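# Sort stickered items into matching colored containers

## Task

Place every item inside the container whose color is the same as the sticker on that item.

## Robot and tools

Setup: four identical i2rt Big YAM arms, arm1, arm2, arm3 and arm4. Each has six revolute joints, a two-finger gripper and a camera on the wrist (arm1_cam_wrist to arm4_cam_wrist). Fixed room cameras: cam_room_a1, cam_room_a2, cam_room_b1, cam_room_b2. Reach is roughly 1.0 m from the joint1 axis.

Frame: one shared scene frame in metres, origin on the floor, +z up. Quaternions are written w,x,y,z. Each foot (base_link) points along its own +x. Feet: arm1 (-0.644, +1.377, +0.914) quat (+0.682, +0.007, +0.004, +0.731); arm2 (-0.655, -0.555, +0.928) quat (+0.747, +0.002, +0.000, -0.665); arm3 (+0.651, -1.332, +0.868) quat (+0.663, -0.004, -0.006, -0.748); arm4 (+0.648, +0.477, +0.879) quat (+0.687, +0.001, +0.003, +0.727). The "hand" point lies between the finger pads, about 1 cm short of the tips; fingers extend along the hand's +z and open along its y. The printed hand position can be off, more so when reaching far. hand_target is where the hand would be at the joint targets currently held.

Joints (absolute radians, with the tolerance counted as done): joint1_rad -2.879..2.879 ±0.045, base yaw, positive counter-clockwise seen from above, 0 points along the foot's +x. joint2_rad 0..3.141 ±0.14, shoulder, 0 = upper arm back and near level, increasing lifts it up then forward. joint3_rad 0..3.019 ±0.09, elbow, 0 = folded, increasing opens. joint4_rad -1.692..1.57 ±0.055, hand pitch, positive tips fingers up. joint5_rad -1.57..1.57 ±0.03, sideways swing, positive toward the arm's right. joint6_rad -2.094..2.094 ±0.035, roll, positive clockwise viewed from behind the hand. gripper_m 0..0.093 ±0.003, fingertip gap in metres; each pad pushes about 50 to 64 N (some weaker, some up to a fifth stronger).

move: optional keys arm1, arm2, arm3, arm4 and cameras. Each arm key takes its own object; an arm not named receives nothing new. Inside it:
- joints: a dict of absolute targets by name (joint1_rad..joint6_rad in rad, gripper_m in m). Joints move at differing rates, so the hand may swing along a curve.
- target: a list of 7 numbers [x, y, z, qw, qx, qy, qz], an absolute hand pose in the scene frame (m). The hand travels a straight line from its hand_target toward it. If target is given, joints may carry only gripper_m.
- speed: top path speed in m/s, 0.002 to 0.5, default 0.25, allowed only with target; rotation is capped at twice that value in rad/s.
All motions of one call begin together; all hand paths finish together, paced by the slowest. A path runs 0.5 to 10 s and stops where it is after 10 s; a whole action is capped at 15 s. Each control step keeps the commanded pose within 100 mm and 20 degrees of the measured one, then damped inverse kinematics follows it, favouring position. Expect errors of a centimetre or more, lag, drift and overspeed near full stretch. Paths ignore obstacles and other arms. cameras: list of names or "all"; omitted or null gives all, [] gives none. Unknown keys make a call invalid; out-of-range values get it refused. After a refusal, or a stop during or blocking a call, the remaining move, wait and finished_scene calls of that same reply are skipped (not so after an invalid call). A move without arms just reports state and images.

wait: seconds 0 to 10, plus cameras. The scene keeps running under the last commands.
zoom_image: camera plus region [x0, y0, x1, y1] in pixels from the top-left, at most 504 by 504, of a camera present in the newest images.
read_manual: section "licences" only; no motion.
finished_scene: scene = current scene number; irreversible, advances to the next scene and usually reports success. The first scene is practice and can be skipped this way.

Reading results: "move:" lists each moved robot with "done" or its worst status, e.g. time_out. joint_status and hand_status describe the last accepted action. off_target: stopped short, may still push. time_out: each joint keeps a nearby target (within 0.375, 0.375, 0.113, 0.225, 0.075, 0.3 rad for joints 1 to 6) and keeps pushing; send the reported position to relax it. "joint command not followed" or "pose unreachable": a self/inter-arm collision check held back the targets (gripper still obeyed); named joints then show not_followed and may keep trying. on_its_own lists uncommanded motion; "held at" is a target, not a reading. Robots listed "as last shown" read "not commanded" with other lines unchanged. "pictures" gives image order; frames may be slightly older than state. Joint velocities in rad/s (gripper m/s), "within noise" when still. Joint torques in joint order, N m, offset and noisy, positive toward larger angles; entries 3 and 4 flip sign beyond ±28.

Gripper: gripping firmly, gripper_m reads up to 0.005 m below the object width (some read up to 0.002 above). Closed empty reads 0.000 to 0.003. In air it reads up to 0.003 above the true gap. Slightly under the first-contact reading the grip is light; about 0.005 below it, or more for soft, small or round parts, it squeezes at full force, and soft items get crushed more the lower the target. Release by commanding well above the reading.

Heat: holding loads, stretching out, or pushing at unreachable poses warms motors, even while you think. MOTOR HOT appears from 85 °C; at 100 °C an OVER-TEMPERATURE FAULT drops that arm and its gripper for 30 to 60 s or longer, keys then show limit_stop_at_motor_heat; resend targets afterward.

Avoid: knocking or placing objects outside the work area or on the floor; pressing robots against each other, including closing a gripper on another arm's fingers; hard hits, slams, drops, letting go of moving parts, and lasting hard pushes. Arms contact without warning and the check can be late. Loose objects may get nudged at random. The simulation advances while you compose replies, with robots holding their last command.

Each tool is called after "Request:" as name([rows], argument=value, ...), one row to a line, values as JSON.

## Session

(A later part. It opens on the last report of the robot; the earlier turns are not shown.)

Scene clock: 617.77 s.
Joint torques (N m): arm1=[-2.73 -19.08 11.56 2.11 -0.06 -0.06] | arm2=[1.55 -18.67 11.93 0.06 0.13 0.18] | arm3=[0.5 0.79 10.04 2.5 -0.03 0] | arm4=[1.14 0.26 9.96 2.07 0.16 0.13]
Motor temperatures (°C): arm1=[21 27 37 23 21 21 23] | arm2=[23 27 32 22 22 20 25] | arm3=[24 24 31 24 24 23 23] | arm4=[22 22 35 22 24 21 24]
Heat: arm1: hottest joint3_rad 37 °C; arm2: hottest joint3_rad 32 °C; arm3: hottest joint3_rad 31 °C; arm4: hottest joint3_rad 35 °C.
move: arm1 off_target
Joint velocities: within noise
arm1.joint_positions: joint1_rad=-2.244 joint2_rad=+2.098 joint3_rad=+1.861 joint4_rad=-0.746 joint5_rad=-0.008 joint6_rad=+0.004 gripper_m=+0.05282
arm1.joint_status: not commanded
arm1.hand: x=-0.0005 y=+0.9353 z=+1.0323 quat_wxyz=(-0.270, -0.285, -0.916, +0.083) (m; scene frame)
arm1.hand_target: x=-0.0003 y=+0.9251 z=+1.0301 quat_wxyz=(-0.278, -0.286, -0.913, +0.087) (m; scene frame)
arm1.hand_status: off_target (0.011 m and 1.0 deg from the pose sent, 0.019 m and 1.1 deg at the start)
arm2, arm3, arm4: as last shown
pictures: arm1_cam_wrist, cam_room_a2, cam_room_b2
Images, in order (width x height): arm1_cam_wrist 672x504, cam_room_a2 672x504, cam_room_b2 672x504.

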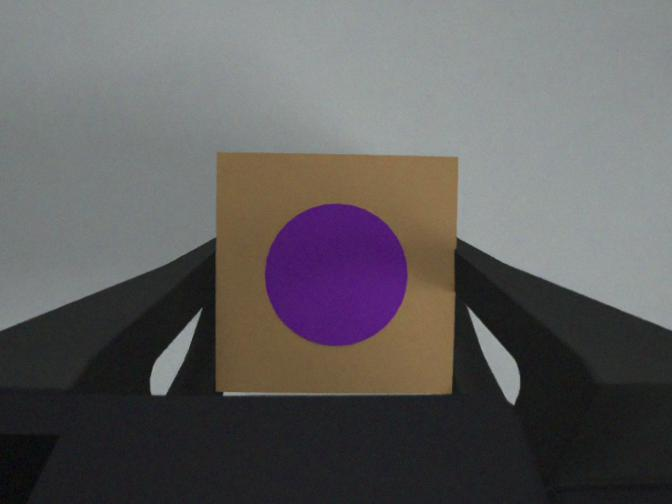

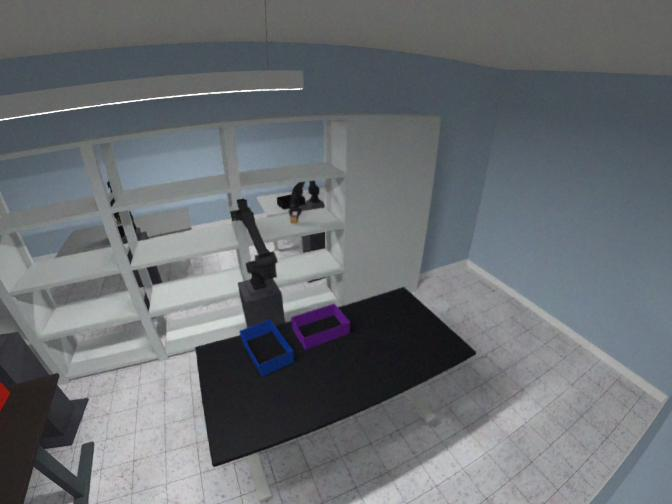

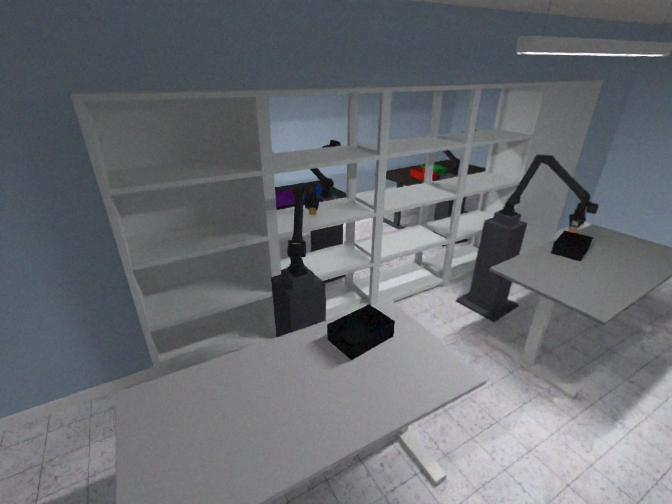

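Request:
move(arm1={"target": [0.0, 0.925, 1.015, 0.2777, 0.2859, 0.9130, -0.0870], "speed": 0.04}, cameras=["arm1_cam_wrist", "cam_room_a2", "cam_room_b2"])

Request:
zoom_image(camera="cam_room_b2", region=[290, 190, 340, 230])

Request:
zoom_image(camera="cam_room_a2", region=[270, 200, 330, 240])

Scene clock: 623.20 s.
Joint torques (N m): arm1=[-3.43 -18.08 10.91 1.95 0.01 0] | arm2=[1.44 -18.43 11.92 0.06 0.13 0.19] | arm3=[0.5 0.79 10.06 2.47 -0.04 0] | arm4=[0.85 0.62 9.98 2.09 0.18 0.14]
Motor temperatures (°C): arm1=[21 27 37 23 21 21 23] | arm2=[23 27 32 22 22 20 25] | arm3=[24 24 31 24 24 23 23] | arm4=[22 22 35 22 24 21 24]
Heat: arm1: hottest joint3_rad 37 °C; arm2: hottest joint3_rad 32 °C; arm3: hottest joint3_rad 31 °C; arm4: hottest joint3_rad 35 °C.
move: arm1 off_target
Joint velocities: within noise
arm1.joint_positions: joint1_rad=-2.244 joint2_rad=+2.100 joint3_rad=+1.846 joint4_rad=-0.711 joint5_rad=-0.008 joint6_rad=+0.003 gripper_m=+0.05282
arm1.joint_status: not commanded
arm1.hand: x=+0.0015 y=+0.9338 z=+1.0279 quat_wxyz=(-0.279, -0.284, -0.913, +0.086) (m; scene frame)
arm1.hand_target: x=-0.0004 y=+0.9252 z=+1.0150 quat_wxyz=(-0.278, -0.286, -0.913, +0.087) (m; scene frame)
arm1.hand_status: off_target (0.016 m and 0.3 deg from the pose sent, 0.020 m and 1.0 deg at the start)
arm2.joint_positions: joint1_rad=-1.220 joint2_rad=+1.860 joint3_rad=+1.187 joint4_rad=-0.926 joint5_rad=-0.003 joint6_rad=+1.442 gripper_m=+0.04414
arm2.joint_status: not commanded
arm2.hand: x=-1.0894 y=-0.7748 z=+0.9168 quat_wxyz=(+0.013, -0.883, +0.468, -0.010) (m; scene frame)
arm2.hand_target: x=-1.1029 y=-0.7862 z=+0.9303 quat_wxyz=(+0.000, -0.883, +0.470, +0.000) (m; scene frame)
arm2.hand_status: not commanded
arm3.joint_positions: joint1_rad=-1.590 joint2_rad=+0.406 joint3_rad=+0.792 joint4_rad=-0.616 joint5_rad=+0.001 joint6_rad=-0.005 gripper_m=+0.09401
arm3.joint_status: not commanded
arm3.hand: x=+0.3595 y=-1.2842 z=+1.2970 quat_wxyz=(+0.040, -0.782, +0.057, +0.619) (m; scene frame)
arm3.hand_target: x=+0.3614 y=-1.2814 z=+1.3070 quat_wxyz=(+0.042, -0.773, +0.062, +0.630) (m; scene frame)
arm3.hand_status: not commanded
arm4.joint_positions: joint1_rad=+1.596 joint2_rad=+0.410 joint3_rad=+0.790 joint4_rad=-0.618 joint5_rad=-0.002 joint6_rad=-0.012 gripper_m=+0.09402
arm4.joint_status: not commanded
arm4.hand: x=+0.3557 y=+0.4549 z=+1.3082 quat_wxyz=(+0.024, +0.784, +0.036, -0.620) (m; scene frame)
arm4.hand_target: x=+0.3587 y=+0.4542 z=+1.3211 quat_wxyz=(+0.029, +0.772, +0.032, -0.634) (m; scene frame)
arm4.hand_status: not commanded
pictures: arm1_cam_wrist, cam_room_a2, cam_room_b2
Images, in order (width x height): arm1_cam_wrist 672x504, cam_room_a2 672x504, cam_room_b2 672x504.

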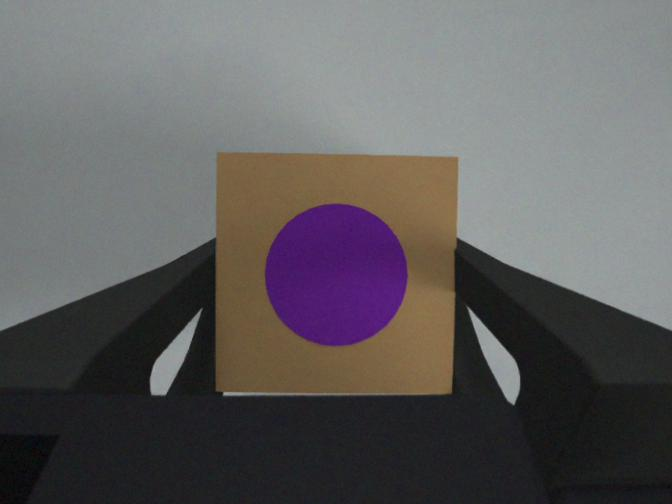

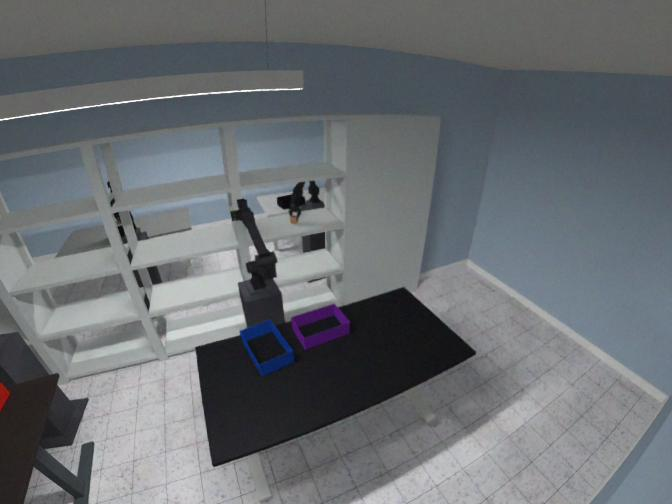

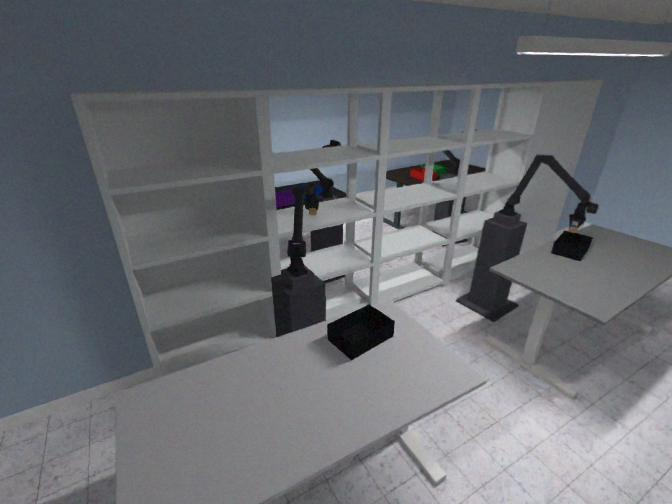

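Scaled by 10.080.

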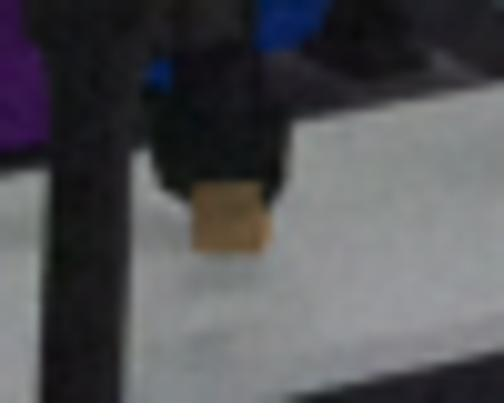

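Scaled by 8.400.

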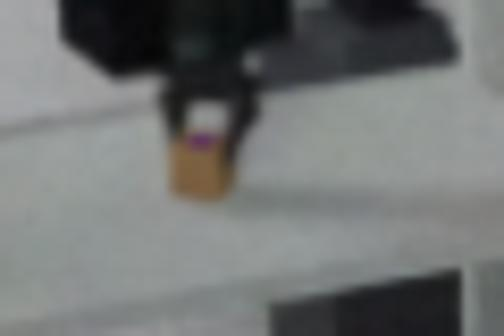

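Request:
move(arm1={"joints": {"gripper_m": 0.085}}, cameras=["arm1_cam_wrist", "cam_room_a2", "cam_room_b2"])

Request:
zoom_image(camera="cam_room_b2", region=[290, 190, 340, 230])

Request:
zoom_image(camera="cam_room_a2", region=[270, 200, 330, 240])

Scene clock: 631.77 s.
Joint torques (N m): arm1=[-2.84 -18.61 10.99 2.02 -0.03 -0.04] | arm2=[1.38 -18.55 11.93 0.08 0.12 0.2] | arm3=[0.5 0.79 10.02 2.47 -0.03 0] | arm4=[1.08 0.85 9.98 2.09 0.18 0.13]
Motor temperatures (°C): arm1=[21 27 36 23 21 21 23] | arm2=[23 27 33 22 22 20 25] | arm3=[24 24 32 24 24 23 23] | arm4=[22 22 35 22 24 21 24]
Heat: arm1: hottest joint3_rad 36 °C; arm2: hottest joint3_rad 33 °C; arm3: hottest joint3_rad 32 °C; arm4: hottest joint3_rad 35 °C.
move: arm1 done
Joint velocities: within noise
arm1.joint_positions: joint1_rad=-2.244 joint2_rad=+2.101 joint3_rad=+1.846 joint4_rad=-0.711 joint5_rad=-0.008 joint6_rad=+0.003 gripper_m=+0.08496
arm1.joint_status: all done
arm1.hand: x=+0.0015 y=+0.9339 z=+1.0267 quat_wxyz=(-0.278, -0.284, -0.914, +0.085) (m; scene frame)
arm1.hand_target: x=-0.0004 y=+0.9252 z=+1.0150 quat_wxyz=(-0.278, -0.286, -0.913, +0.087) (m; scene frame)
arm1.hand_status: not commanded
arm2, arm3, arm4: as last shown
pictures: arm1_cam_wrist, cam_room_a2, cam_room_b2
Images, in order (width x height): arm1_cam_wrist 672x504, cam_room_a2 672x504, cam_room_b2 672x504.

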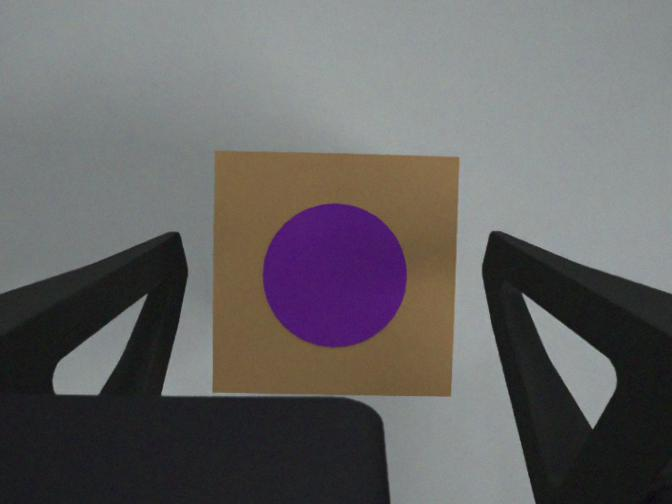

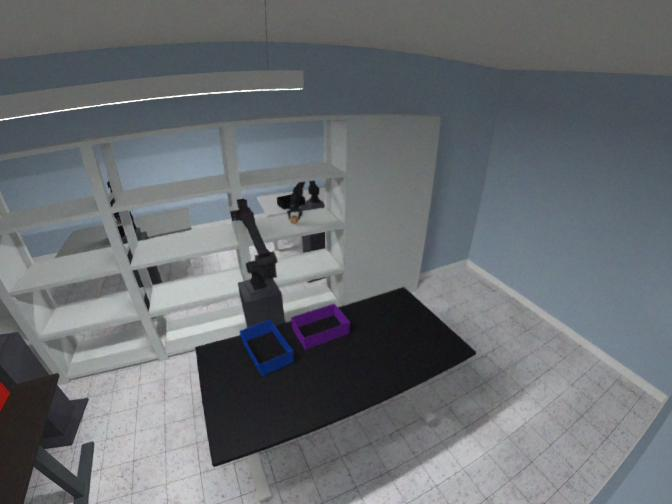

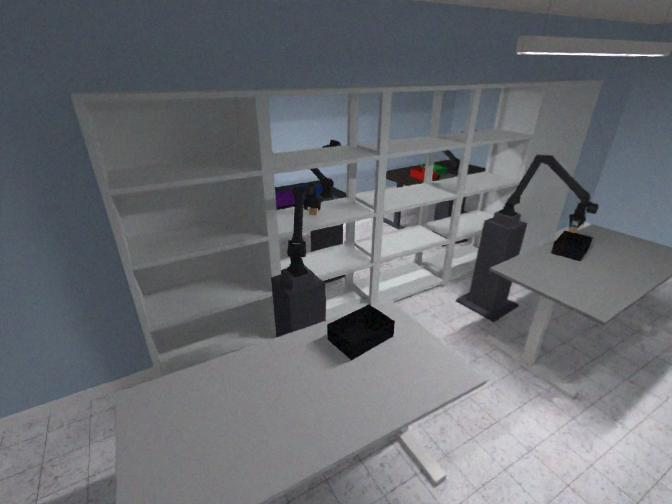

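Scaled by 10.080.

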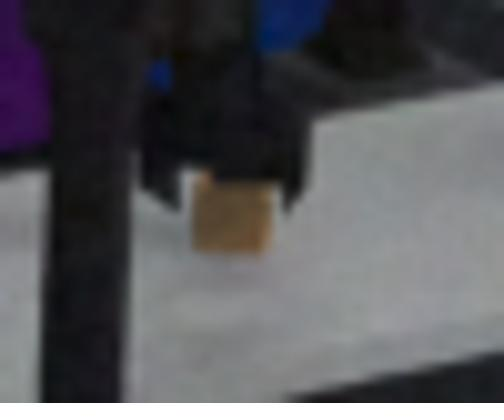

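Scaled by 8.400.

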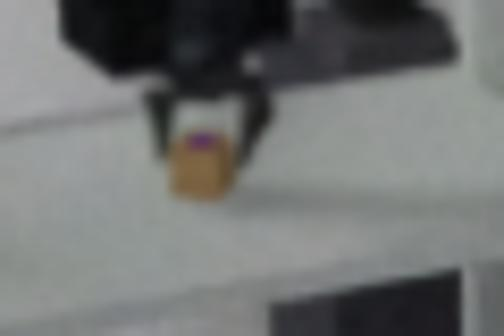

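Request:
move(arm1={"target": [-0.38, 1.20, 1.15, 0.2777, 0.2859, 0.9130, -0.0870], "speed": 0.3}, cameras=["arm1_cam_wrist", "cam_room_a2", "cam_room_b2"])

Request:
zoom_image(camera="cam_room_a2", region=[270, 200, 330, 240])

Scene clock: 643.70 s.
Joint torques (N m): arm1=[-1.14 -0.03 11.59 1.07 0.09 0.09] | arm2=[1.38 -18.67 11.93 0.06 0.12 0.19] | arm3=[0.5 0.85 10.03 2.5 -0.05 0] | arm4=[1.32 0.62 9.94 2.17 0.15 0.15]
Motor temperatures (°C): arm1=[21 28 36 23 21 21 23] | arm2=[23 27 33 22 22 20 25] | arm3=[24 24 32 24 24 23 23] | arm4=[22 22 36 22 24 21 24]
Heat: arm1: hottest joint3_rad 36 °C; arm2: hottest joint3_rad 33 °C; arm3: hottest joint3_rad 32 °C; arm4: hottest joint3_rad 36 °C.
move: arm1 done
Joint velocities: within noise
arm1.joint_positions: joint1_rad=-2.245 joint2_rad=+0.746 joint3_rad=+0.761 joint4_rad=-0.964 joint5_rad=+0.000 joint6_rad=+0.007 gripper_m=+0.08497
arm1.joint_status: not commanded
arm1.hand: x=-0.3813 y=+1.1971 z=+1.1524 quat_wxyz=(-0.284, -0.287, -0.910, +0.091) (m; scene frame)
arm1.hand_target: x=-0.3801 y=+1.2001 z=+1.1499 quat_wxyz=(-0.278, -0.286, -0.913, +0.087) (m; scene frame)
arm1.hand_status: done (0.004 m and 1.0 deg from the pose sent, 0.481 m and 0.3 deg at the start)
arm2, arm3, arm4: as last shown
pictures: arm1_cam_wrist, cam_room_a2, cam_room_b2
Images, in order (width x height): arm1_cam_wrist 672x504, cam_room_a2 672x504, cam_room_b2 672x504.

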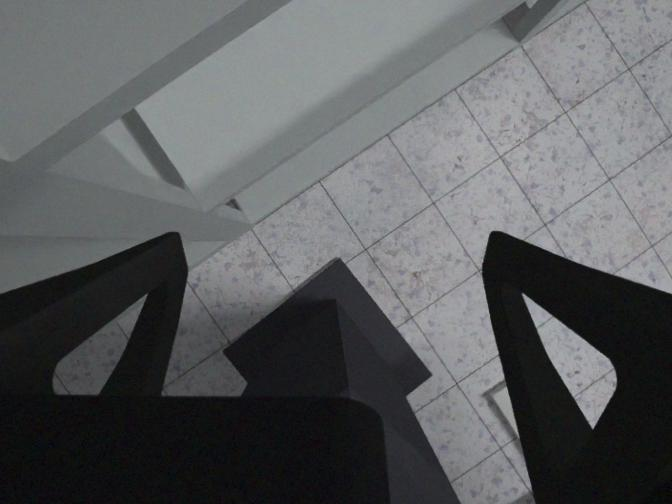

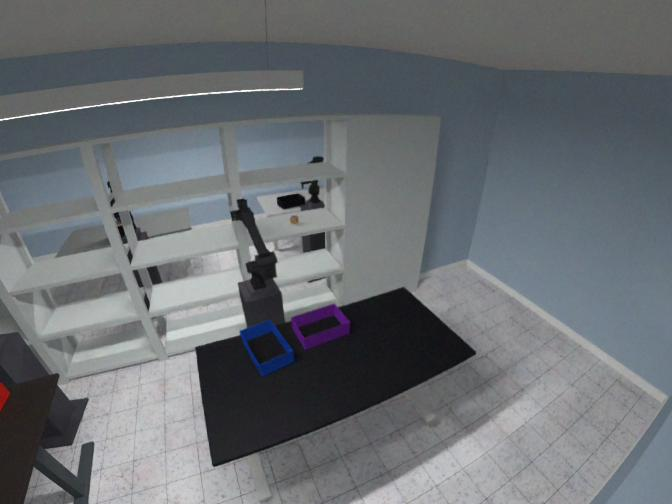

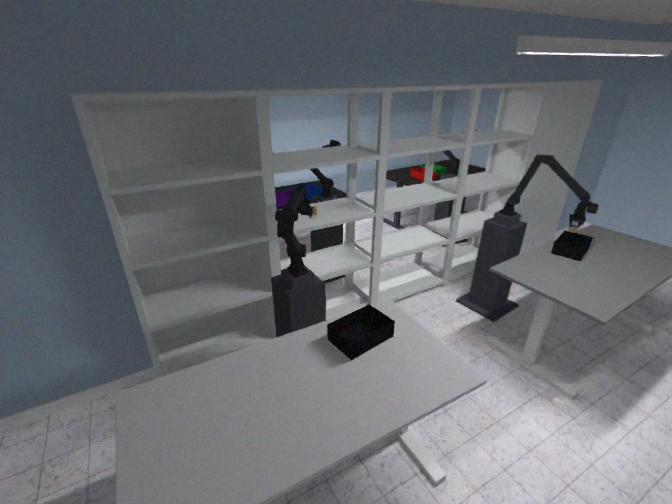

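Scaled by 8.400.

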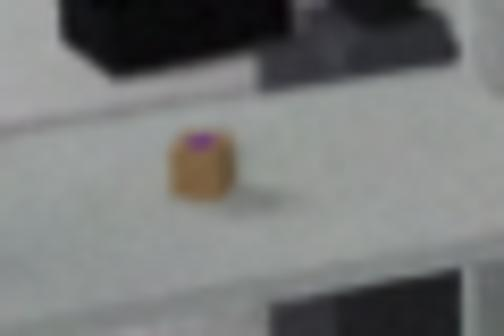

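Request:
move(arm4={"joints": {"joint1_rad": 0.899, "joint2_rad": 0.836, "joint3_rad": 0.88, "joint4_rad": -0.95, "joint5_rad": 0, "joint6_rad": 0}}, cameras=["arm4_cam_wrist"])

Scene clock: 656.17 s.
Joint torques (N m): arm1=[-0.56 0.56 11.66 0.95 0.07 0.1] | arm2=[1.38 -18.61 11.93 0.06 0.13 0.2] | arm3=[0.56 0.73 9.99 2.51 -0.04 0] | arm4=[0.85 -5.25 11.34 0.59 0.08 0.14]
Motor temperatures (°C): arm1=[21 27 37 23 21 21 23] | arm2=[23 27 33 22 22 20 25] | arm3=[24 24 32 24 24 23 23] | arm4=[22 22 36 22 24 21 24]
Heat: arm1: hottest joint3_rad 37 °C; arm2: hottest joint3_rad 33 °C; arm3: hottest joint3_rad 32 °C; arm4: hottest joint3_rad 36 °C.
move: arm4 done
Joint velocities: within noise
arm1, arm2, arm3: as last shown
arm4.joint_positions: joint1_rad=+0.901 joint2_rad=+0.846 joint3_rad=+0.852 joint4_rad=-0.938 joint5_rad=-0.001 joint6_rad=-0.012 gripper_m=+0.09402
arm4.joint_status: all done
arm4.hand: x=+0.3629 y=+0.6800 z=+1.1434 quat_wxyz=(-0.094, +0.906, -0.282, -0.300) (m; scene frame)
arm4.hand_target: x=+0.3624 y=+0.6817 z=+1.1602 quat_wxyz=(-0.097, +0.900, -0.287, -0.313) (m; scene frame)
arm4.hand_status: not commanded
pictures: arm4_cam_wrist
Images, in order (width x height): arm4_cam_wrist 672x504.

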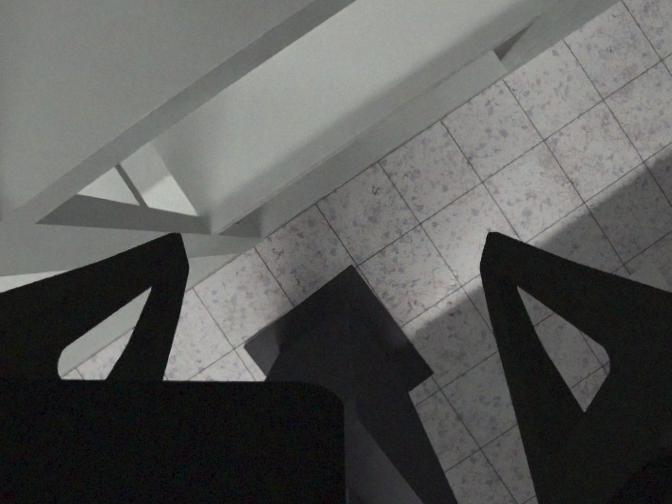

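Request:
move(arm4={"target": [0.109, 0.858, 1.13, 0.0852, -0.9146, 0.2904, 0.2683], "speed": 0.25}, cameras=["arm4_cam_wrist", "cam_room_a2"])

Scene clock: 662.67 s.
Joint torques (N m): arm1=[-0.73 0.44 11.82 0.84 0.1 0.08] | arm2=[1.49 -18.49 11.92 0.09 0.12 0.19] | arm3=[0.56 0.85 10.03 2.43 -0.03 0] | arm4=[0.91 -17.67 12.89 0.39 0.19 0.14]
Motor temperatures (°C): arm1=[21 27 37 23 21 21 22] | arm2=[23 27 33 22 22 20 25] | arm3=[24 24 32 24 24 23 23] | arm4=[22 22 36 22 24 21 24]
Heat: arm1: hottest joint3_rad 37 °C; arm2: hottest joint3_rad 33 °C; arm3: hottest joint3_rad 32 °C; arm4: hottest joint3_rad 36 °C.
move: arm4 off_target
Joint velocities: within noise
arm1, arm2, arm3: as last shown
arm4.joint_positions: joint1_rad=+0.901 joint2_rad=+1.708 joint3_rad=+1.571 joint4_rad=-0.890 joint5_rad=+0.004 joint6_rad=-0.012 gripper_m=+0.09402
arm4.joint_status: not commanded
arm4.hand: x=+0.1207 y=+0.8510 z=+1.1144 quat_wxyz=(-0.082, +0.919, -0.286, -0.257) (m; scene frame)
arm4.hand_target: x=+0.1097 y=+0.8575 z=+1.1301 quat_wxyz=(-0.085, +0.914, -0.290, -0.269) (m; scene frame)
arm4.hand_status: off_target (0.021 m and 1.5 deg from the pose sent, 0.310 m and 4.0 deg at the start)
pictures: arm4_cam_wrist, cam_room_a2
Images, in order (width x height): arm4_cam_wrist 672x504, cam_room_a2 672x504.

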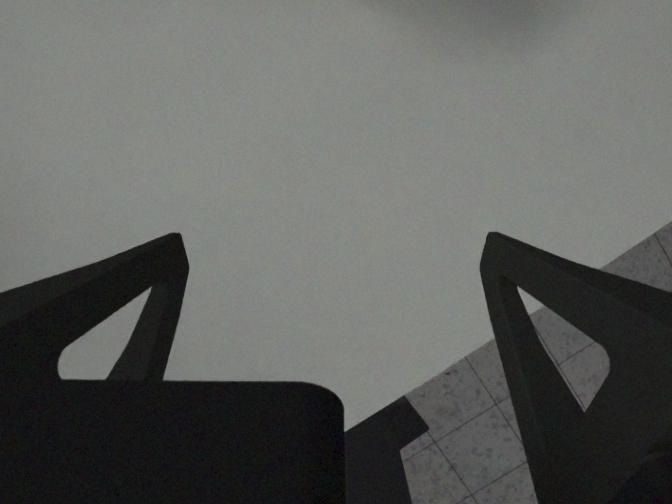

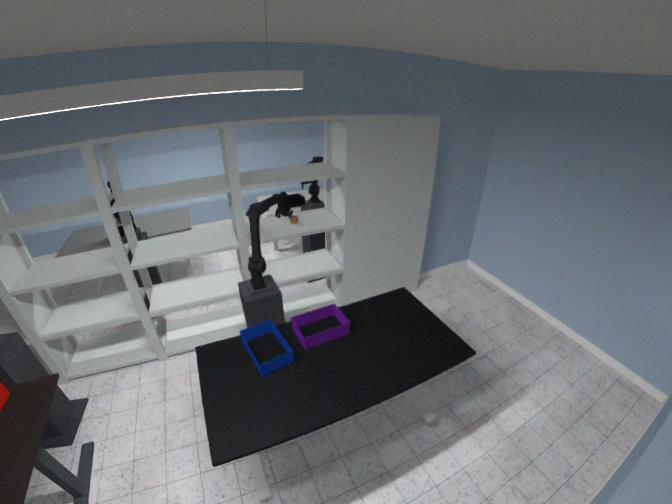

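Request:
move(arm4={"target": [0.03, 0.917, 1.135, 0.0852, -0.9146, 0.2904, 0.2683], "speed": 0.15}, cameras=["arm4_cam_wrist", "cam_room_a2"])

Scene clock: 668.53 s.
Joint torques (N m): arm1=[-1.38 0.62 11.84 1.03 0.06 0.09] | arm2=[1.49 -18.55 11.93 0.05 0.13 0.19] | arm3=[0.62 0.91 10.03 2.51 -0.04 -0.01] | arm4=[0.73 -21.83 13.18 0.57 0.13 0.12]
Motor temperatures (°C): arm1=[21 26 37 23 21 21 22] | arm2=[23 27 33 22 22 20 25] | arm3=[24 24 32 24 24 23 23] | arm4=[22 22 38 22 24 21 24]
Heat: arm1: hottest joint3_rad 37 °C; arm2: hottest joint3_rad 33 °C; arm3: hottest joint3_rad 32 °C; arm4: hottest joint3_rad 38 °C.
move: arm4 off_target
Joint velocities: within noise
arm1, arm2, arm3: as last shown
arm4.joint_positions: joint1_rad=+0.901 joint2_rad=+1.981 joint3_rad=+1.995 joint4_rad=-1.032 joint5_rad=+0.004 joint6_rad=-0.012 gripper_m=+0.09402
arm4.joint_status: not commanded
arm4.hand: x=+0.0393 y=+0.9084 z=+1.1272 quat_wxyz=(-0.083, +0.918, -0.286, -0.261) (m; scene frame)
arm4.hand_target: x=+0.0307 y=+0.9166 z=+1.1348 quat_wxyz=(-0.085, +0.914, -0.290, -0.269) (m; scene frame)
arm4.hand_status: off_target (0.015 m and 1.1 deg from the pose sent, 0.114 m and 1.5 deg at the start)
pictures: arm4_cam_wrist, cam_room_a2
Images, in order (width x height): arm4_cam_wrist 672x504, cam_room_a2 672x504.

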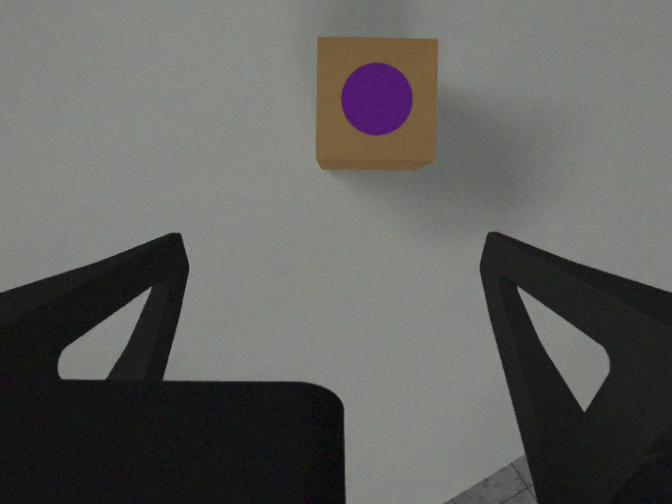

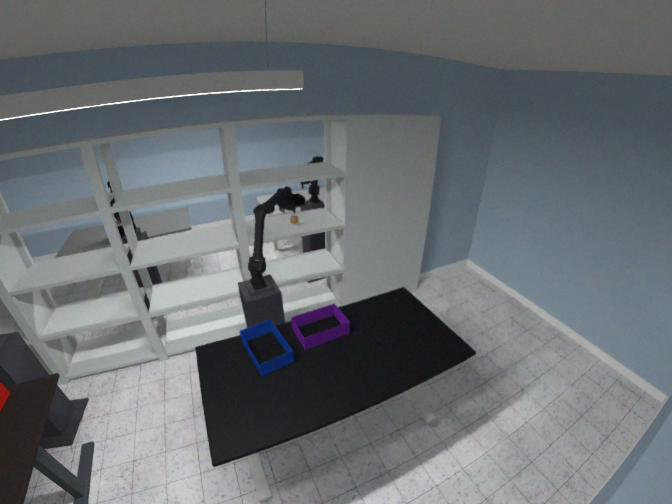

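Request:
move(arm4={"joints": {"joint1_rad": 0.872}}, cameras=["arm4_cam_wrist"])

Scene clock: 679.97 s.
Joint torques (N m): arm1=[-1.2 0.5 11.92 0.98 0.08 0.11] | arm2=[1.44 -18.55 11.93 0.09 0.13 0.2] | arm3=[0.56 0.79 10.09 2.45 -0.04 -0.01] | arm4=[0.85 -21.07 13.19 0.51 0.12 0.14]
Motor temperatures (°C): arm1=[21 26 37 23 21 21 22] | arm2=[23 27 33 22 22 20 25] | arm3=[24 24 32 24 24 23 23] | arm4=[22 24 38 22 24 21 24]
Heat: arm1: hottest joint3_rad 37 °C; arm2: hottest joint3_rad 33 °C; arm3: hottest joint3_rad 32 °C; arm4: hottest joint3_rad 38 °C.
move: arm4 done
Joint velocities: within noise
arm1, arm2, arm3: as last shown
arm4.joint_positions: joint1_rad=+0.874 joint2_rad=+1.981 joint3_rad=+1.995 joint4_rad=-1.033 joint5_rad=+0.004 joint6_rad=-0.012 gripper_m=+0.09402
arm4.joint_status: all done
arm4.hand: x=+0.0512 y=+0.9247 z=+1.1270 quat_wxyz=(-0.087, +0.914, -0.298, -0.259) (m; scene frame)
arm4.hand_target: x=+0.0428 y=+0.9333 z=+1.1347 quat_wxyz=(-0.089, +0.910, -0.303, -0.268) (m; scene frame)
arm4.hand_status: not commanded
pictures: arm4_cam_wrist
Images, in order (width x height): arm4_cam_wrist 672x504.

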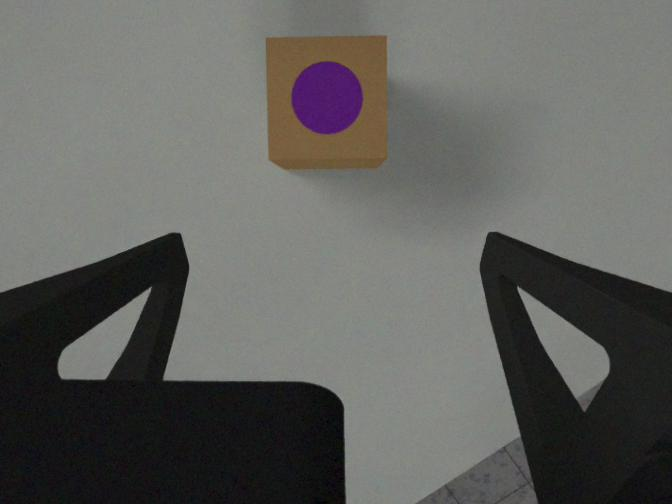

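Request:
move(arm4={"target": [-0.014, 0.968, 1.055, 0.0889, -0.9100, 0.3030, 0.2680], "speed": 0.12}, cameras=["arm4_cam_wrist"])

Scene clock: 685.47 s.
Joint torques (N m): arm1=[-0.73 0.67 11.69 1.09 0.07 0.07] | arm2=[1.32 -18.61 11.93 0.05 0.12 0.19] | arm3=[0.56 0.85 10.04 2.41 -0.02 -0.01] | arm4=[1.73 -24.29 13.12 1.24 0.21 0.15]
Motor temperatures (°C): arm1=[21 26 37 23 21 21 22] | arm2=[23 27 33 22 22 20 25] | arm3=[24 24 32 24 24 23 23] | arm4=[22 24 38 22 24 21 24]
Heat: arm1: hottest joint3_rad 37 °C; arm2: hottest joint3_rad 33 °C; arm3: hottest joint3_rad 32 °C; arm4: hottest joint3_rad 38 °C.
move: arm4 off_target
Joint velocities: within noise
arm1, arm2, arm3: as last shown
arm4.joint_positions: joint1_rad=+0.874 joint2_rad=+2.200 joint3_rad=+2.160 joint4_rad=-0.992 joint5_rad=+0.005 joint6_rad=-0.010 gripper_m=+0.09402
arm4.joint_status: not commanded
arm4.hand: x=+0.0018 y=+0.9613 z=+1.0510 quat_wxyz=(-0.085, +0.916, -0.300, -0.253) (m; scene frame)
arm4.hand_target: x=-0.0130 y=+0.9673 z=+1.0552 quat_wxyz=(-0.089, +0.910, -0.303, -0.269) (m; scene frame)
arm4.hand_status: off_target (0.018 m and 1.9 deg from the pose sent, 0.106 m and 1.2 deg at the start)
pictures: arm4_cam_wrist
Images, in order (width x height): arm4_cam_wrist 672x504.

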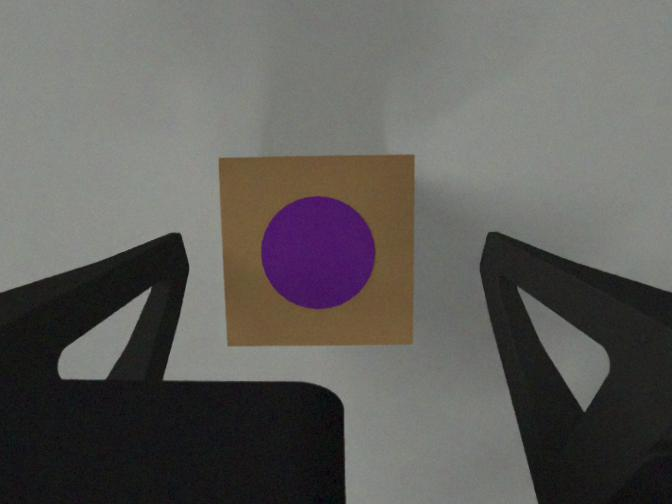

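Request:
move(arm4={"target": [-0.012, 0.966, 1.030, 0.0889, -0.9100, 0.3030, 0.2680], "speed": 0.1}, cameras=["arm4_cam_wrist"])

Request:
move(arm4={"joints": {"gripper_m": 0.045}}, cameras=["arm4_cam_wrist"])

Scene clock: 693.67 s.
Joint torques (N m): arm1=[-1.03 0.73 11.63 0.83 0.09 0.11] | arm2=[1.38 -18.55 11.93 0.08 0.13 0.19] | arm3=[0.44 0.67 10.02 2.47 -0.03 0] | arm4=[1.38 -24.82 8.88 1.44 0.23 0.19]
Motor temperatures (°C): arm1=[21 26 37 23 21 21 22] | arm2=[23 27 33 22 22 20 25] | arm3=[24 24 32 24 24 23 23] | arm4=[22 25 41 22 24 21 24]
Heat: arm1: hottest joint3_rad 37 °C; arm2: hottest joint3_rad 33 °C; arm3: hottest joint3_rad 32 °C; arm4: hottest joint3_rad 41 °C.
move: arm4 off_target
Joint velocities: within noise
arm1: as last shown
arm2.joint_positions: joint1_rad=-1.220 joint2_rad=+1.860 joint3_rad=+1.187 joint4_rad=-0.926 joint5_rad=-0.003 joint6_rad=+1.442 gripper_m=+0.04414
arm2.joint_status: not commanded
arm2.hand: x=-1.0894 y=-0.7748 z=+0.9168 quat_wxyz=(+0.013, -0.883, +0.468, -0.010) (m; scene frame)
arm2.hand_target: x=-1.1029 y=-0.7862 z=+0.9303 quat_wxyz=(+0.000, -0.883, +0.470, +0.000) (m; scene frame)
arm2.hand_status: not commanded
arm3.joint_positions: joint1_rad=-1.590 joint2_rad=+0.406 joint3_rad=+0.792 joint4_rad=-0.616 joint5_rad=+0.001 joint6_rad=-0.005 gripper_m=+0.09401
arm3.joint_status: not commanded
arm3.hand: x=+0.3595 y=-1.2842 z=+1.2970 quat_wxyz=(+0.040, -0.782, +0.057, +0.619) (m; scene frame)
arm3.hand_target: x=+0.3614 y=-1.2814 z=+1.3070 quat_wxyz=(+0.042, -0.773, +0.062, +0.630) (m; scene frame)
arm3.hand_status: not commanded
arm4.joint_positions: joint1_rad=+0.874 joint2_rad=+2.200 joint3_rad=+2.149 joint4_rad=-0.932 joint5_rad=+0.006 joint6_rad=-0.009 gripper_m=+0.09402
arm4.joint_status: not commanded
arm4.hand: x=-0.0060 y=+0.9672 z=+1.0530 quat_wxyz=(-0.093, +0.909, -0.298, -0.275) (m; scene frame)
arm4.hand_target: x=-0.0113 y=+0.9655 z=+1.0303 quat_wxyz=(-0.089, +0.910, -0.303, -0.268) (m; scene frame)
arm4.hand_status: off_target (0.024 m and 1.1 deg from the pose sent, 0.026 m and 1.9 deg at the start)
pictures: arm4_cam_wrist
Images, in order (width x height): arm4_cam_wrist 672x504.

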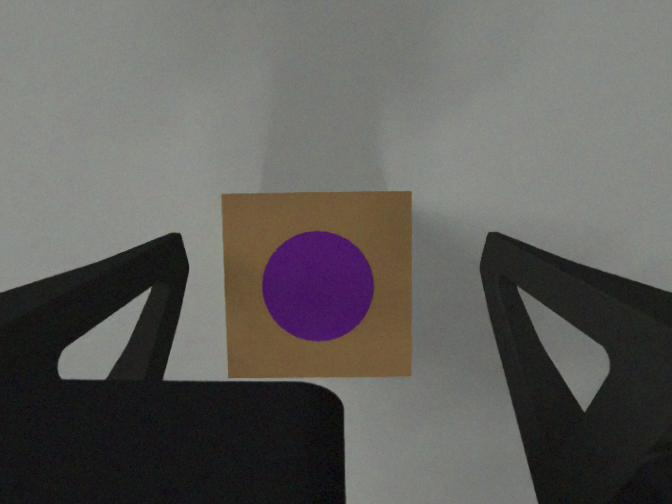

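Scene clock: 694.27 s.
Joint torques (N m): arm1=[-1.03 -0.38 11.67 0.88 0.11 0.11] | arm2=[1.38 -18.67 11.93 0.09 0.13 0.2] | arm3=[0.56 0.73 10.02 2.45 -0.04 0] | arm4=[1.55 -24.82 8.99 1.5 0.14 0.16]
Motor temperatures (°C): arm1=[21 26 37 23 21 21 22] | arm2=[23 27 33 22 22 20 25] | arm3=[24 24 32 24 24 23 23] | arm4=[22 25 41 22 24 21 24]
Heat: arm1: hottest joint3_rad 37 °C; arm2: hottest joint3_rad 33 °C; arm3: hottest joint3_rad 32 °C; arm4: hottest joint3_rad 41 °C.
move: arm4 off_target
Joint velocities: within noise
arm1, arm2, arm3: as last shown
arm4.joint_positions: joint1_rad=+0.874 joint2_rad=+2.200 joint3_rad=+2.149 joint4_rad=-0.932 joint5_rad=+0.006 joint6_rad=-0.008 gripper_m=+0.05269
arm4.joint_status: gripper_m off_target (ended at +0.05272, target +0.04500)
arm4.hand: x=-0.0061 y=+0.9673 z=+1.0531 quat_wxyz=(-0.093, +0.909, -0.299, -0.275) (m; scene frame)
arm4.hand_target: x=-0.0113 y=+0.9655 z=+1.0303 quat_wxyz=(-0.089, +0.910, -0.303, -0.268) (m; scene frame)
arm4.hand_status: not commanded
pictures: arm4_cam_wrist
Images, in order (width x height): arm4_cam_wrist 672x504.

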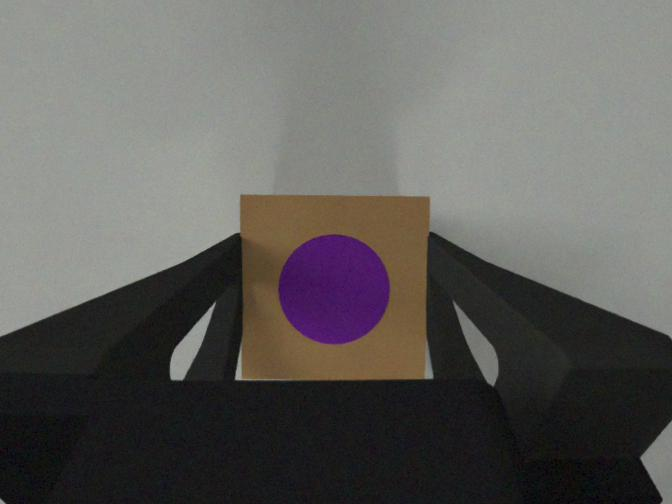

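Request:
move(arm4={"joints": {"gripper_m": 0.085}}, cameras=[])

Request:
move(arm4={"target": [-0.008, 0.963, 1.012, 0.0889, -0.9100, 0.3030, 0.2680], "speed": 0.1}, cameras=["arm4_cam_wrist"])

Scene clock: 700.67 s.
Joint torques (N m): arm1=[-0.79 0.56 11.69 0.88 0.12 0.08] | arm2=[1.49 -18.61 11.93 0.05 0.13 0.19] | arm3=[0.5 0.79 10.03 2.45 -0.03 0.01] | arm4=[1.2 -24.53 9.05 1.42 0.22 0.15]
Motor temperatures (°C): arm1=[21 25 37 23 21 21 22] | arm2=[23 27 33 22 22 20 25] | arm3=[24 24 32 24 24 23 23] | arm4=[22 25 40 22 24 21 25]
Heat: arm1: hottest joint3_rad 37 °C; arm2: hottest joint3_rad 33 °C; arm3: hottest joint3_rad 32 °C; arm4: hottest joint3_rad 40 °C.
move: arm4 done
Joint velocities: within noise
arm1.joint_positions: joint1_rad=-2.245 joint2_rad=+0.746 joint3_rad=+0.761 joint4_rad=-0.964 joint5_rad=+0.000 joint6_rad=+0.007 gripper_m=+0.08497
arm1.joint_status: not commanded
arm1.hand: x=-0.3813 y=+1.1971 z=+1.1524 quat_wxyz=(-0.284, -0.287, -0.910, +0.091) (m; scene frame)
arm1.hand_target: x=-0.3801 y=+1.2001 z=+1.1499 quat_wxyz=(-0.278, -0.286, -0.913, +0.087) (m; scene frame)
arm1.hand_status: not commanded
arm2, arm3: as last shown
arm4.joint_positions: joint1_rad=+0.874 joint2_rad=+2.200 joint3_rad=+2.149 joint4_rad=-0.932 joint5_rad=+0.006 joint6_rad=-0.008 gripper_m=+0.08492
arm4.joint_status: all done
arm4.hand: x=-0.0061 y=+0.9673 z=+1.0531 quat_wxyz=(-0.093, +0.909, -0.299, -0.275) (m; scene frame)
arm4.hand_target: x=-0.0113 y=+0.9655 z=+1.0303 quat_wxyz=(-0.089, +0.910, -0.303, -0.268) (m; scene frame)
arm4.hand_status: not commanded
pictures: none
No camera images: "cameras" was empty.

Scene clock: 701.67 s.
Joint torques (N m): arm1=[-0.79 0.26 11.6 0.85 0.07 0.11] | arm2=[1.49 -18.67 11.95 0.06 0.13 0.19] | arm3=[0.56 0.85 10.02 2.48 -0.03 0] | arm4=[1.61 -25.29 9.03 1.43 0.17 0.14]
Motor temperatures (°C): arm1=[21 25 37 23 21 21 22] | arm2=[23 27 33 22 22 20 25] | arm3=[24 24 32 24 24 23 23] | arm4=[22 25 40 22 24 21 25]
Heat: arm1: hottest joint3_rad 37 °C; arm2: hottest joint3_rad 33 °C; arm3: hottest joint3_rad 32 °C; arm4: hottest joint3_rad 40 °C.
move: arm4 off_target
Joint velocities: within noise
arm1, arm2, arm3: as last shown
arm4.joint_positions: joint1_rad=+0.874 joint2_rad=+2.200 joint3_rad=+2.084 joint4_rad=-0.878 joint5_rad=+0.006 joint6_rad=-0.008 gripper_m=+0.08492
arm4.joint_status: not commanded
arm4.hand: x=-0.0027 y=+0.9647 z=+1.0269 quat_wxyz=(-0.091, +0.910, -0.299, -0.270) (m; scene frame)
arm4.hand_target: x=-0.0076 y=+0.9627 z=+1.0121 quat_wxyz=(-0.089, +0.910, -0.303, -0.268) (m; scene frame)
arm4.hand_status: off_target (0.016 m and 0.5 deg from the pose sent, 0.041 m and 1.1 deg at the start)
pictures: arm4_cam_wrist
Images, in order (width x height): arm4_cam_wrist 672x504.

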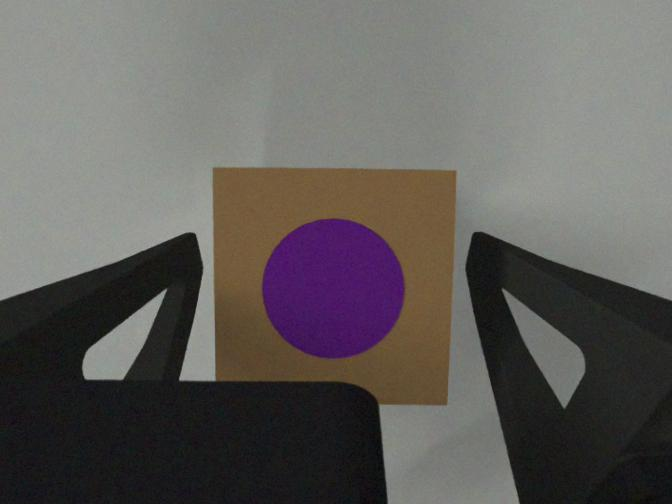

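Request:
move(arm4={"joints": {"gripper_m": 0.045}}, cameras=[])

Request:
move(arm4={"target": [0.36, 0.69, 1.16, 0.0889, -0.9100, 0.3030, 0.2680], "speed": 0.25}, cameras=["arm4_cam_wrist", "cam_room_a2"])

Scene clock: 707.90 s.
Joint torques (N m): arm1=[-0.73 0.62 11.81 1.02 0.08 0.11] | arm2=[1.38 -18.61 11.92 0.06 0.12 0.19] | arm3=[0.62 0.73 10.06 2.47 -0.02 0] | arm4=[1.61 -25.52 9.05 1.42 0.19 0.15]
Motor temperatures (°C): arm1=[21 25 37 23 21 21 22] | arm2=[23 27 33 22 22 20 25] | arm3=[24 24 32 24 24 23 23] | arm4=[22 26 40 22 24 21 25]
Heat: arm1: hottest joint3_rad 37 °C; arm2: hottest joint3_rad 33 °C; arm3: hottest joint3_rad 32 °C; arm4: hottest joint3_rad 40 °C.
move: arm4 off_target
Joint velocities: within noise
arm1, arm2, arm3: as last shown
arm4.joint_positions: joint1_rad=+0.874 joint2_rad=+2.200 joint3_rad=+2.084 joint4_rad=-0.878 joint5_rad=+0.006 joint6_rad=-0.008 gripper_m=+0.05318
arm4.joint_status: gripper_m off_target (ended at +0.05321, target +0.04500)
arm4.hand: x=-0.0027 y=+0.9647 z=+1.0269 quat_wxyz=(-0.091, +0.910, -0.299, -0.270) (m; scene frame)
arm4.hand_target: x=-0.0076 y=+0.9627 z=+1.0121 quat_wxyz=(-0.089, +0.910, -0.303, -0.268) (m; scene frame)
arm4.hand_status: not commanded
pictures: none
No camera images: "cameras" was empty.

Scene clock: 710.40 s.
Joint torques (N m): arm1=[-1.14 0.5 11.74 0.94 0.11 0.06] | arm2=[1.44 -18.55 11.97 0.09 0.13 0.2] | arm3=[0.56 0.85 10.03 2.47 -0.03 0] | arm4=[1.55 -4.19 9.26 0.62 0.21 0.15]
Motor temperatures (°C): arm1=[21 25 37 23 21 21 22] | arm2=[23 27 33 22 22 20 25] | arm3=[24 24 32 24 24 23 23] | arm4=[22 26 39 22 24 21 25]
Heat: arm1: hottest joint3_rad 37 °C; arm2: hottest joint3_rad 33 °C; arm3: hottest joint3_rad 32 °C; arm4: hottest joint3_rad 39 °C.
move: arm4 done
Joint velocities: within noise
arm1, arm2, arm3: as last shown
arm4.joint_positions: joint1_rad=+0.881 joint2_rad=+0.903 joint3_rad=+0.954 joint4_rad=-1.031 joint5_rad=+0.011 joint6_rad=-0.001 gripper_m=+0.05318
arm4.joint_status: not commanded
arm4.hand: x=+0.3610 y=+0.6928 z=+1.1651 quat_wxyz=(-0.093, +0.908, -0.300, -0.277) (m; scene frame)
arm4.hand_target: x=+0.3601 y=+0.6900 z=+1.1600 quat_wxyz=(-0.089, +0.910, -0.303, -0.268) (m; scene frame)
arm4.hand_status: done (0.006 m and 1.2 deg from the pose sent, 0.474 m and 0.5 deg at the start)
pictures: arm4_cam_wrist, cam_room_a2
Images, in order (width x height): arm4_cam_wrist 672x504, cam_room_a2 672x504.

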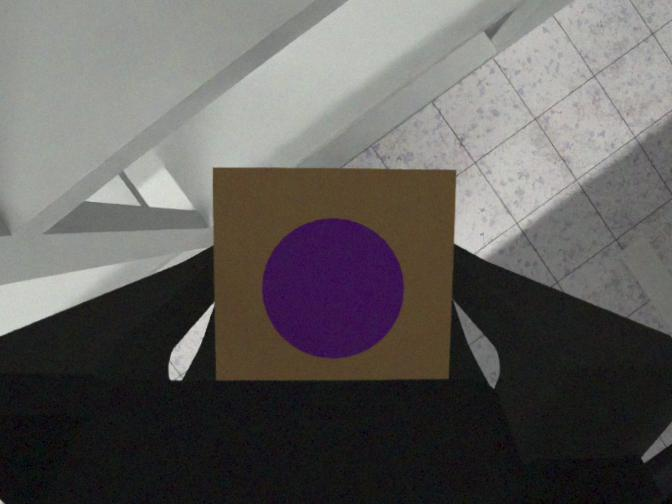

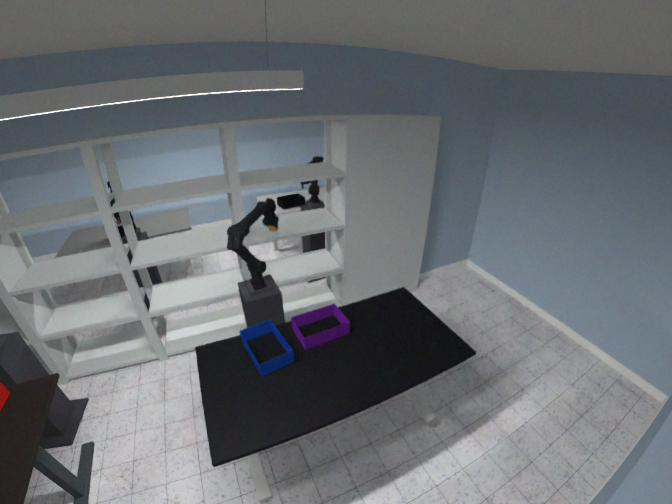

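Request:
move(arm4={"joints": {"joint1_rad": -1.077}}, cameras=[])

Request:
move(arm4={"target": [1.1266, 0.771, 0.93, 0.2709, -0.2609, 0.9234, 0.0765], "speed": 0.3}, cameras=["arm4_cam_wrist", "cam_room_a2"])

Scene clock: 725.00 s.
Joint torques (N m): arm1=[-0.85 0.32 11.67 0.94 0.11 0.13] | arm2=[1.44 -18.55 11.92 0.06 0.13 0.19] | arm3=[0.44 0.67 10.06 2.45 -0.04 -0.01] | arm4=[0.91 -4.89 9.1 0.5 0.06 0.16]
Motor temperatures (°C): arm1=[21 25 38 23 21 21 22] | arm2=[23 27 33 22 22 20 25] | arm3=[24 24 32 24 24 23 23] | arm4=[22 25 40 22 24 21 25]
Heat: arm1: hottest joint3_rad 38 °C; arm2: hottest joint3_rad 33 °C; arm3: hottest joint3_rad 32 °C; arm4: hottest joint3_rad 40 °C.
move: arm4 done
Joint velocities: within noise
arm1, arm2, arm3: as last shown
arm4.joint_positions: joint1_rad=-1.075 joint2_rad=+0.907 joint3_rad=+0.954 joint4_rad=-1.031 joint5_rad=+0.015 joint6_rad=+0.001 gripper_m=+0.05316
arm4.joint_status: all done
arm4.hand: x=+0.9572 y=+0.6642 z=+1.1610 quat_wxyz=(-0.278, +0.259, -0.923, -0.071) (m; scene frame)
arm4.hand_target: x=+0.9561 y=+0.6632 z=+1.1572 quat_wxyz=(-0.270, +0.253, -0.926, -0.071) (m; scene frame)
arm4.hand_status: not commanded
pictures: none
No camera images: "cameras" was empty.

Scene clock: 726.80 s.
Joint torques (N m): arm1=[-0.97 0.21 11.66 0.98 0.13 0.12] | arm2=[1.44 -18.67 11.96 0.05 0.13 0.19] | arm3=[0.44 0.85 10.06 2.45 -0.03 -0.01] | arm4=[0.97 -15.68 10.36 1.36 -0.03 0.07]
Motor temperatures (°C): arm1=[21 25 38 23 21 21 22] | arm2=[23 27 33 22 22 20 25] | arm3=[24 24 32 24 24 23 23] | arm4=[22 25 40 22 24 21 25]
Heat: arm1: hottest joint3_rad 38 °C; arm2: hottest joint3_rad 33 °C; arm3: hottest joint3_rad 32 °C; arm4: hottest joint3_rad 40 °C.
move: arm4 off_target
Joint velocities: within noise
arm1, arm2, arm3: as last shown
arm4.joint_positions: joint1_rad=-1.075 joint2_rad=+1.672 joint3_rad=+0.950 joint4_rad=-0.335 joint5_rad=+0.003 joint6_rad=+0.001 gripper_m=+0.05316
arm4.joint_status: not commanded
arm4.hand: x=+1.1043 y=+0.7571 z=+0.9096 quat_wxyz=(-0.242, +0.263, -0.932, -0.067) (m; scene frame)
arm4.hand_target: x=+1.1252 y=+0.7703 z=+0.9309 quat_wxyz=(-0.271, +0.261, -0.923, -0.077) (m; scene frame)
arm4.hand_status: off_target (0.033 m and 3.6 deg from the pose sent, 0.306 m and 1.1 deg at the start)
pictures: arm4_cam_wrist, cam_room_a2
Images, in order (width x height): arm4_cam_wrist 672x504, cam_room_a2 672x504.

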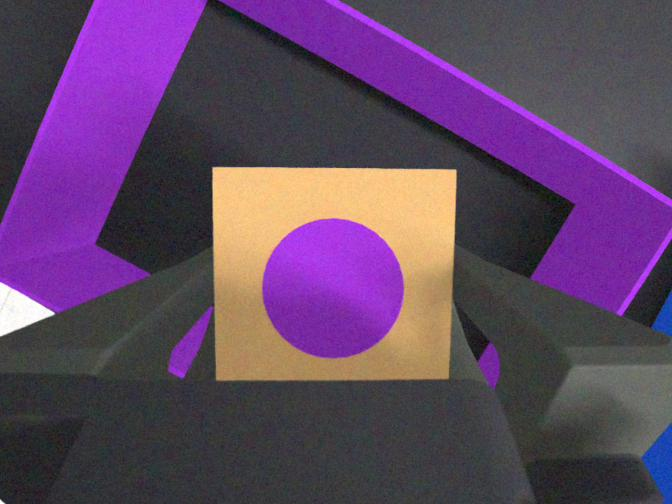

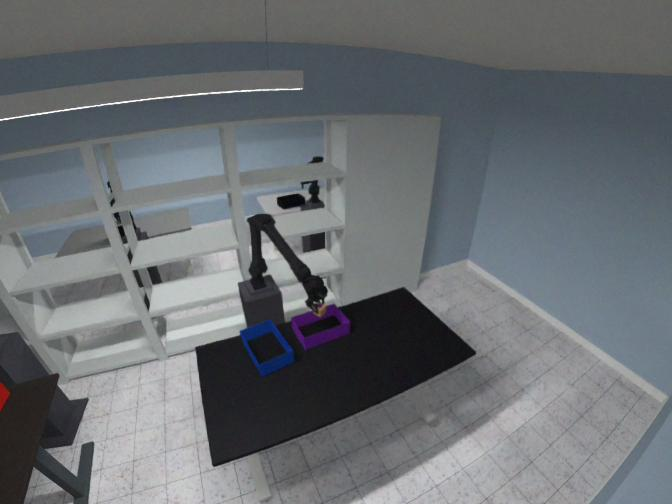

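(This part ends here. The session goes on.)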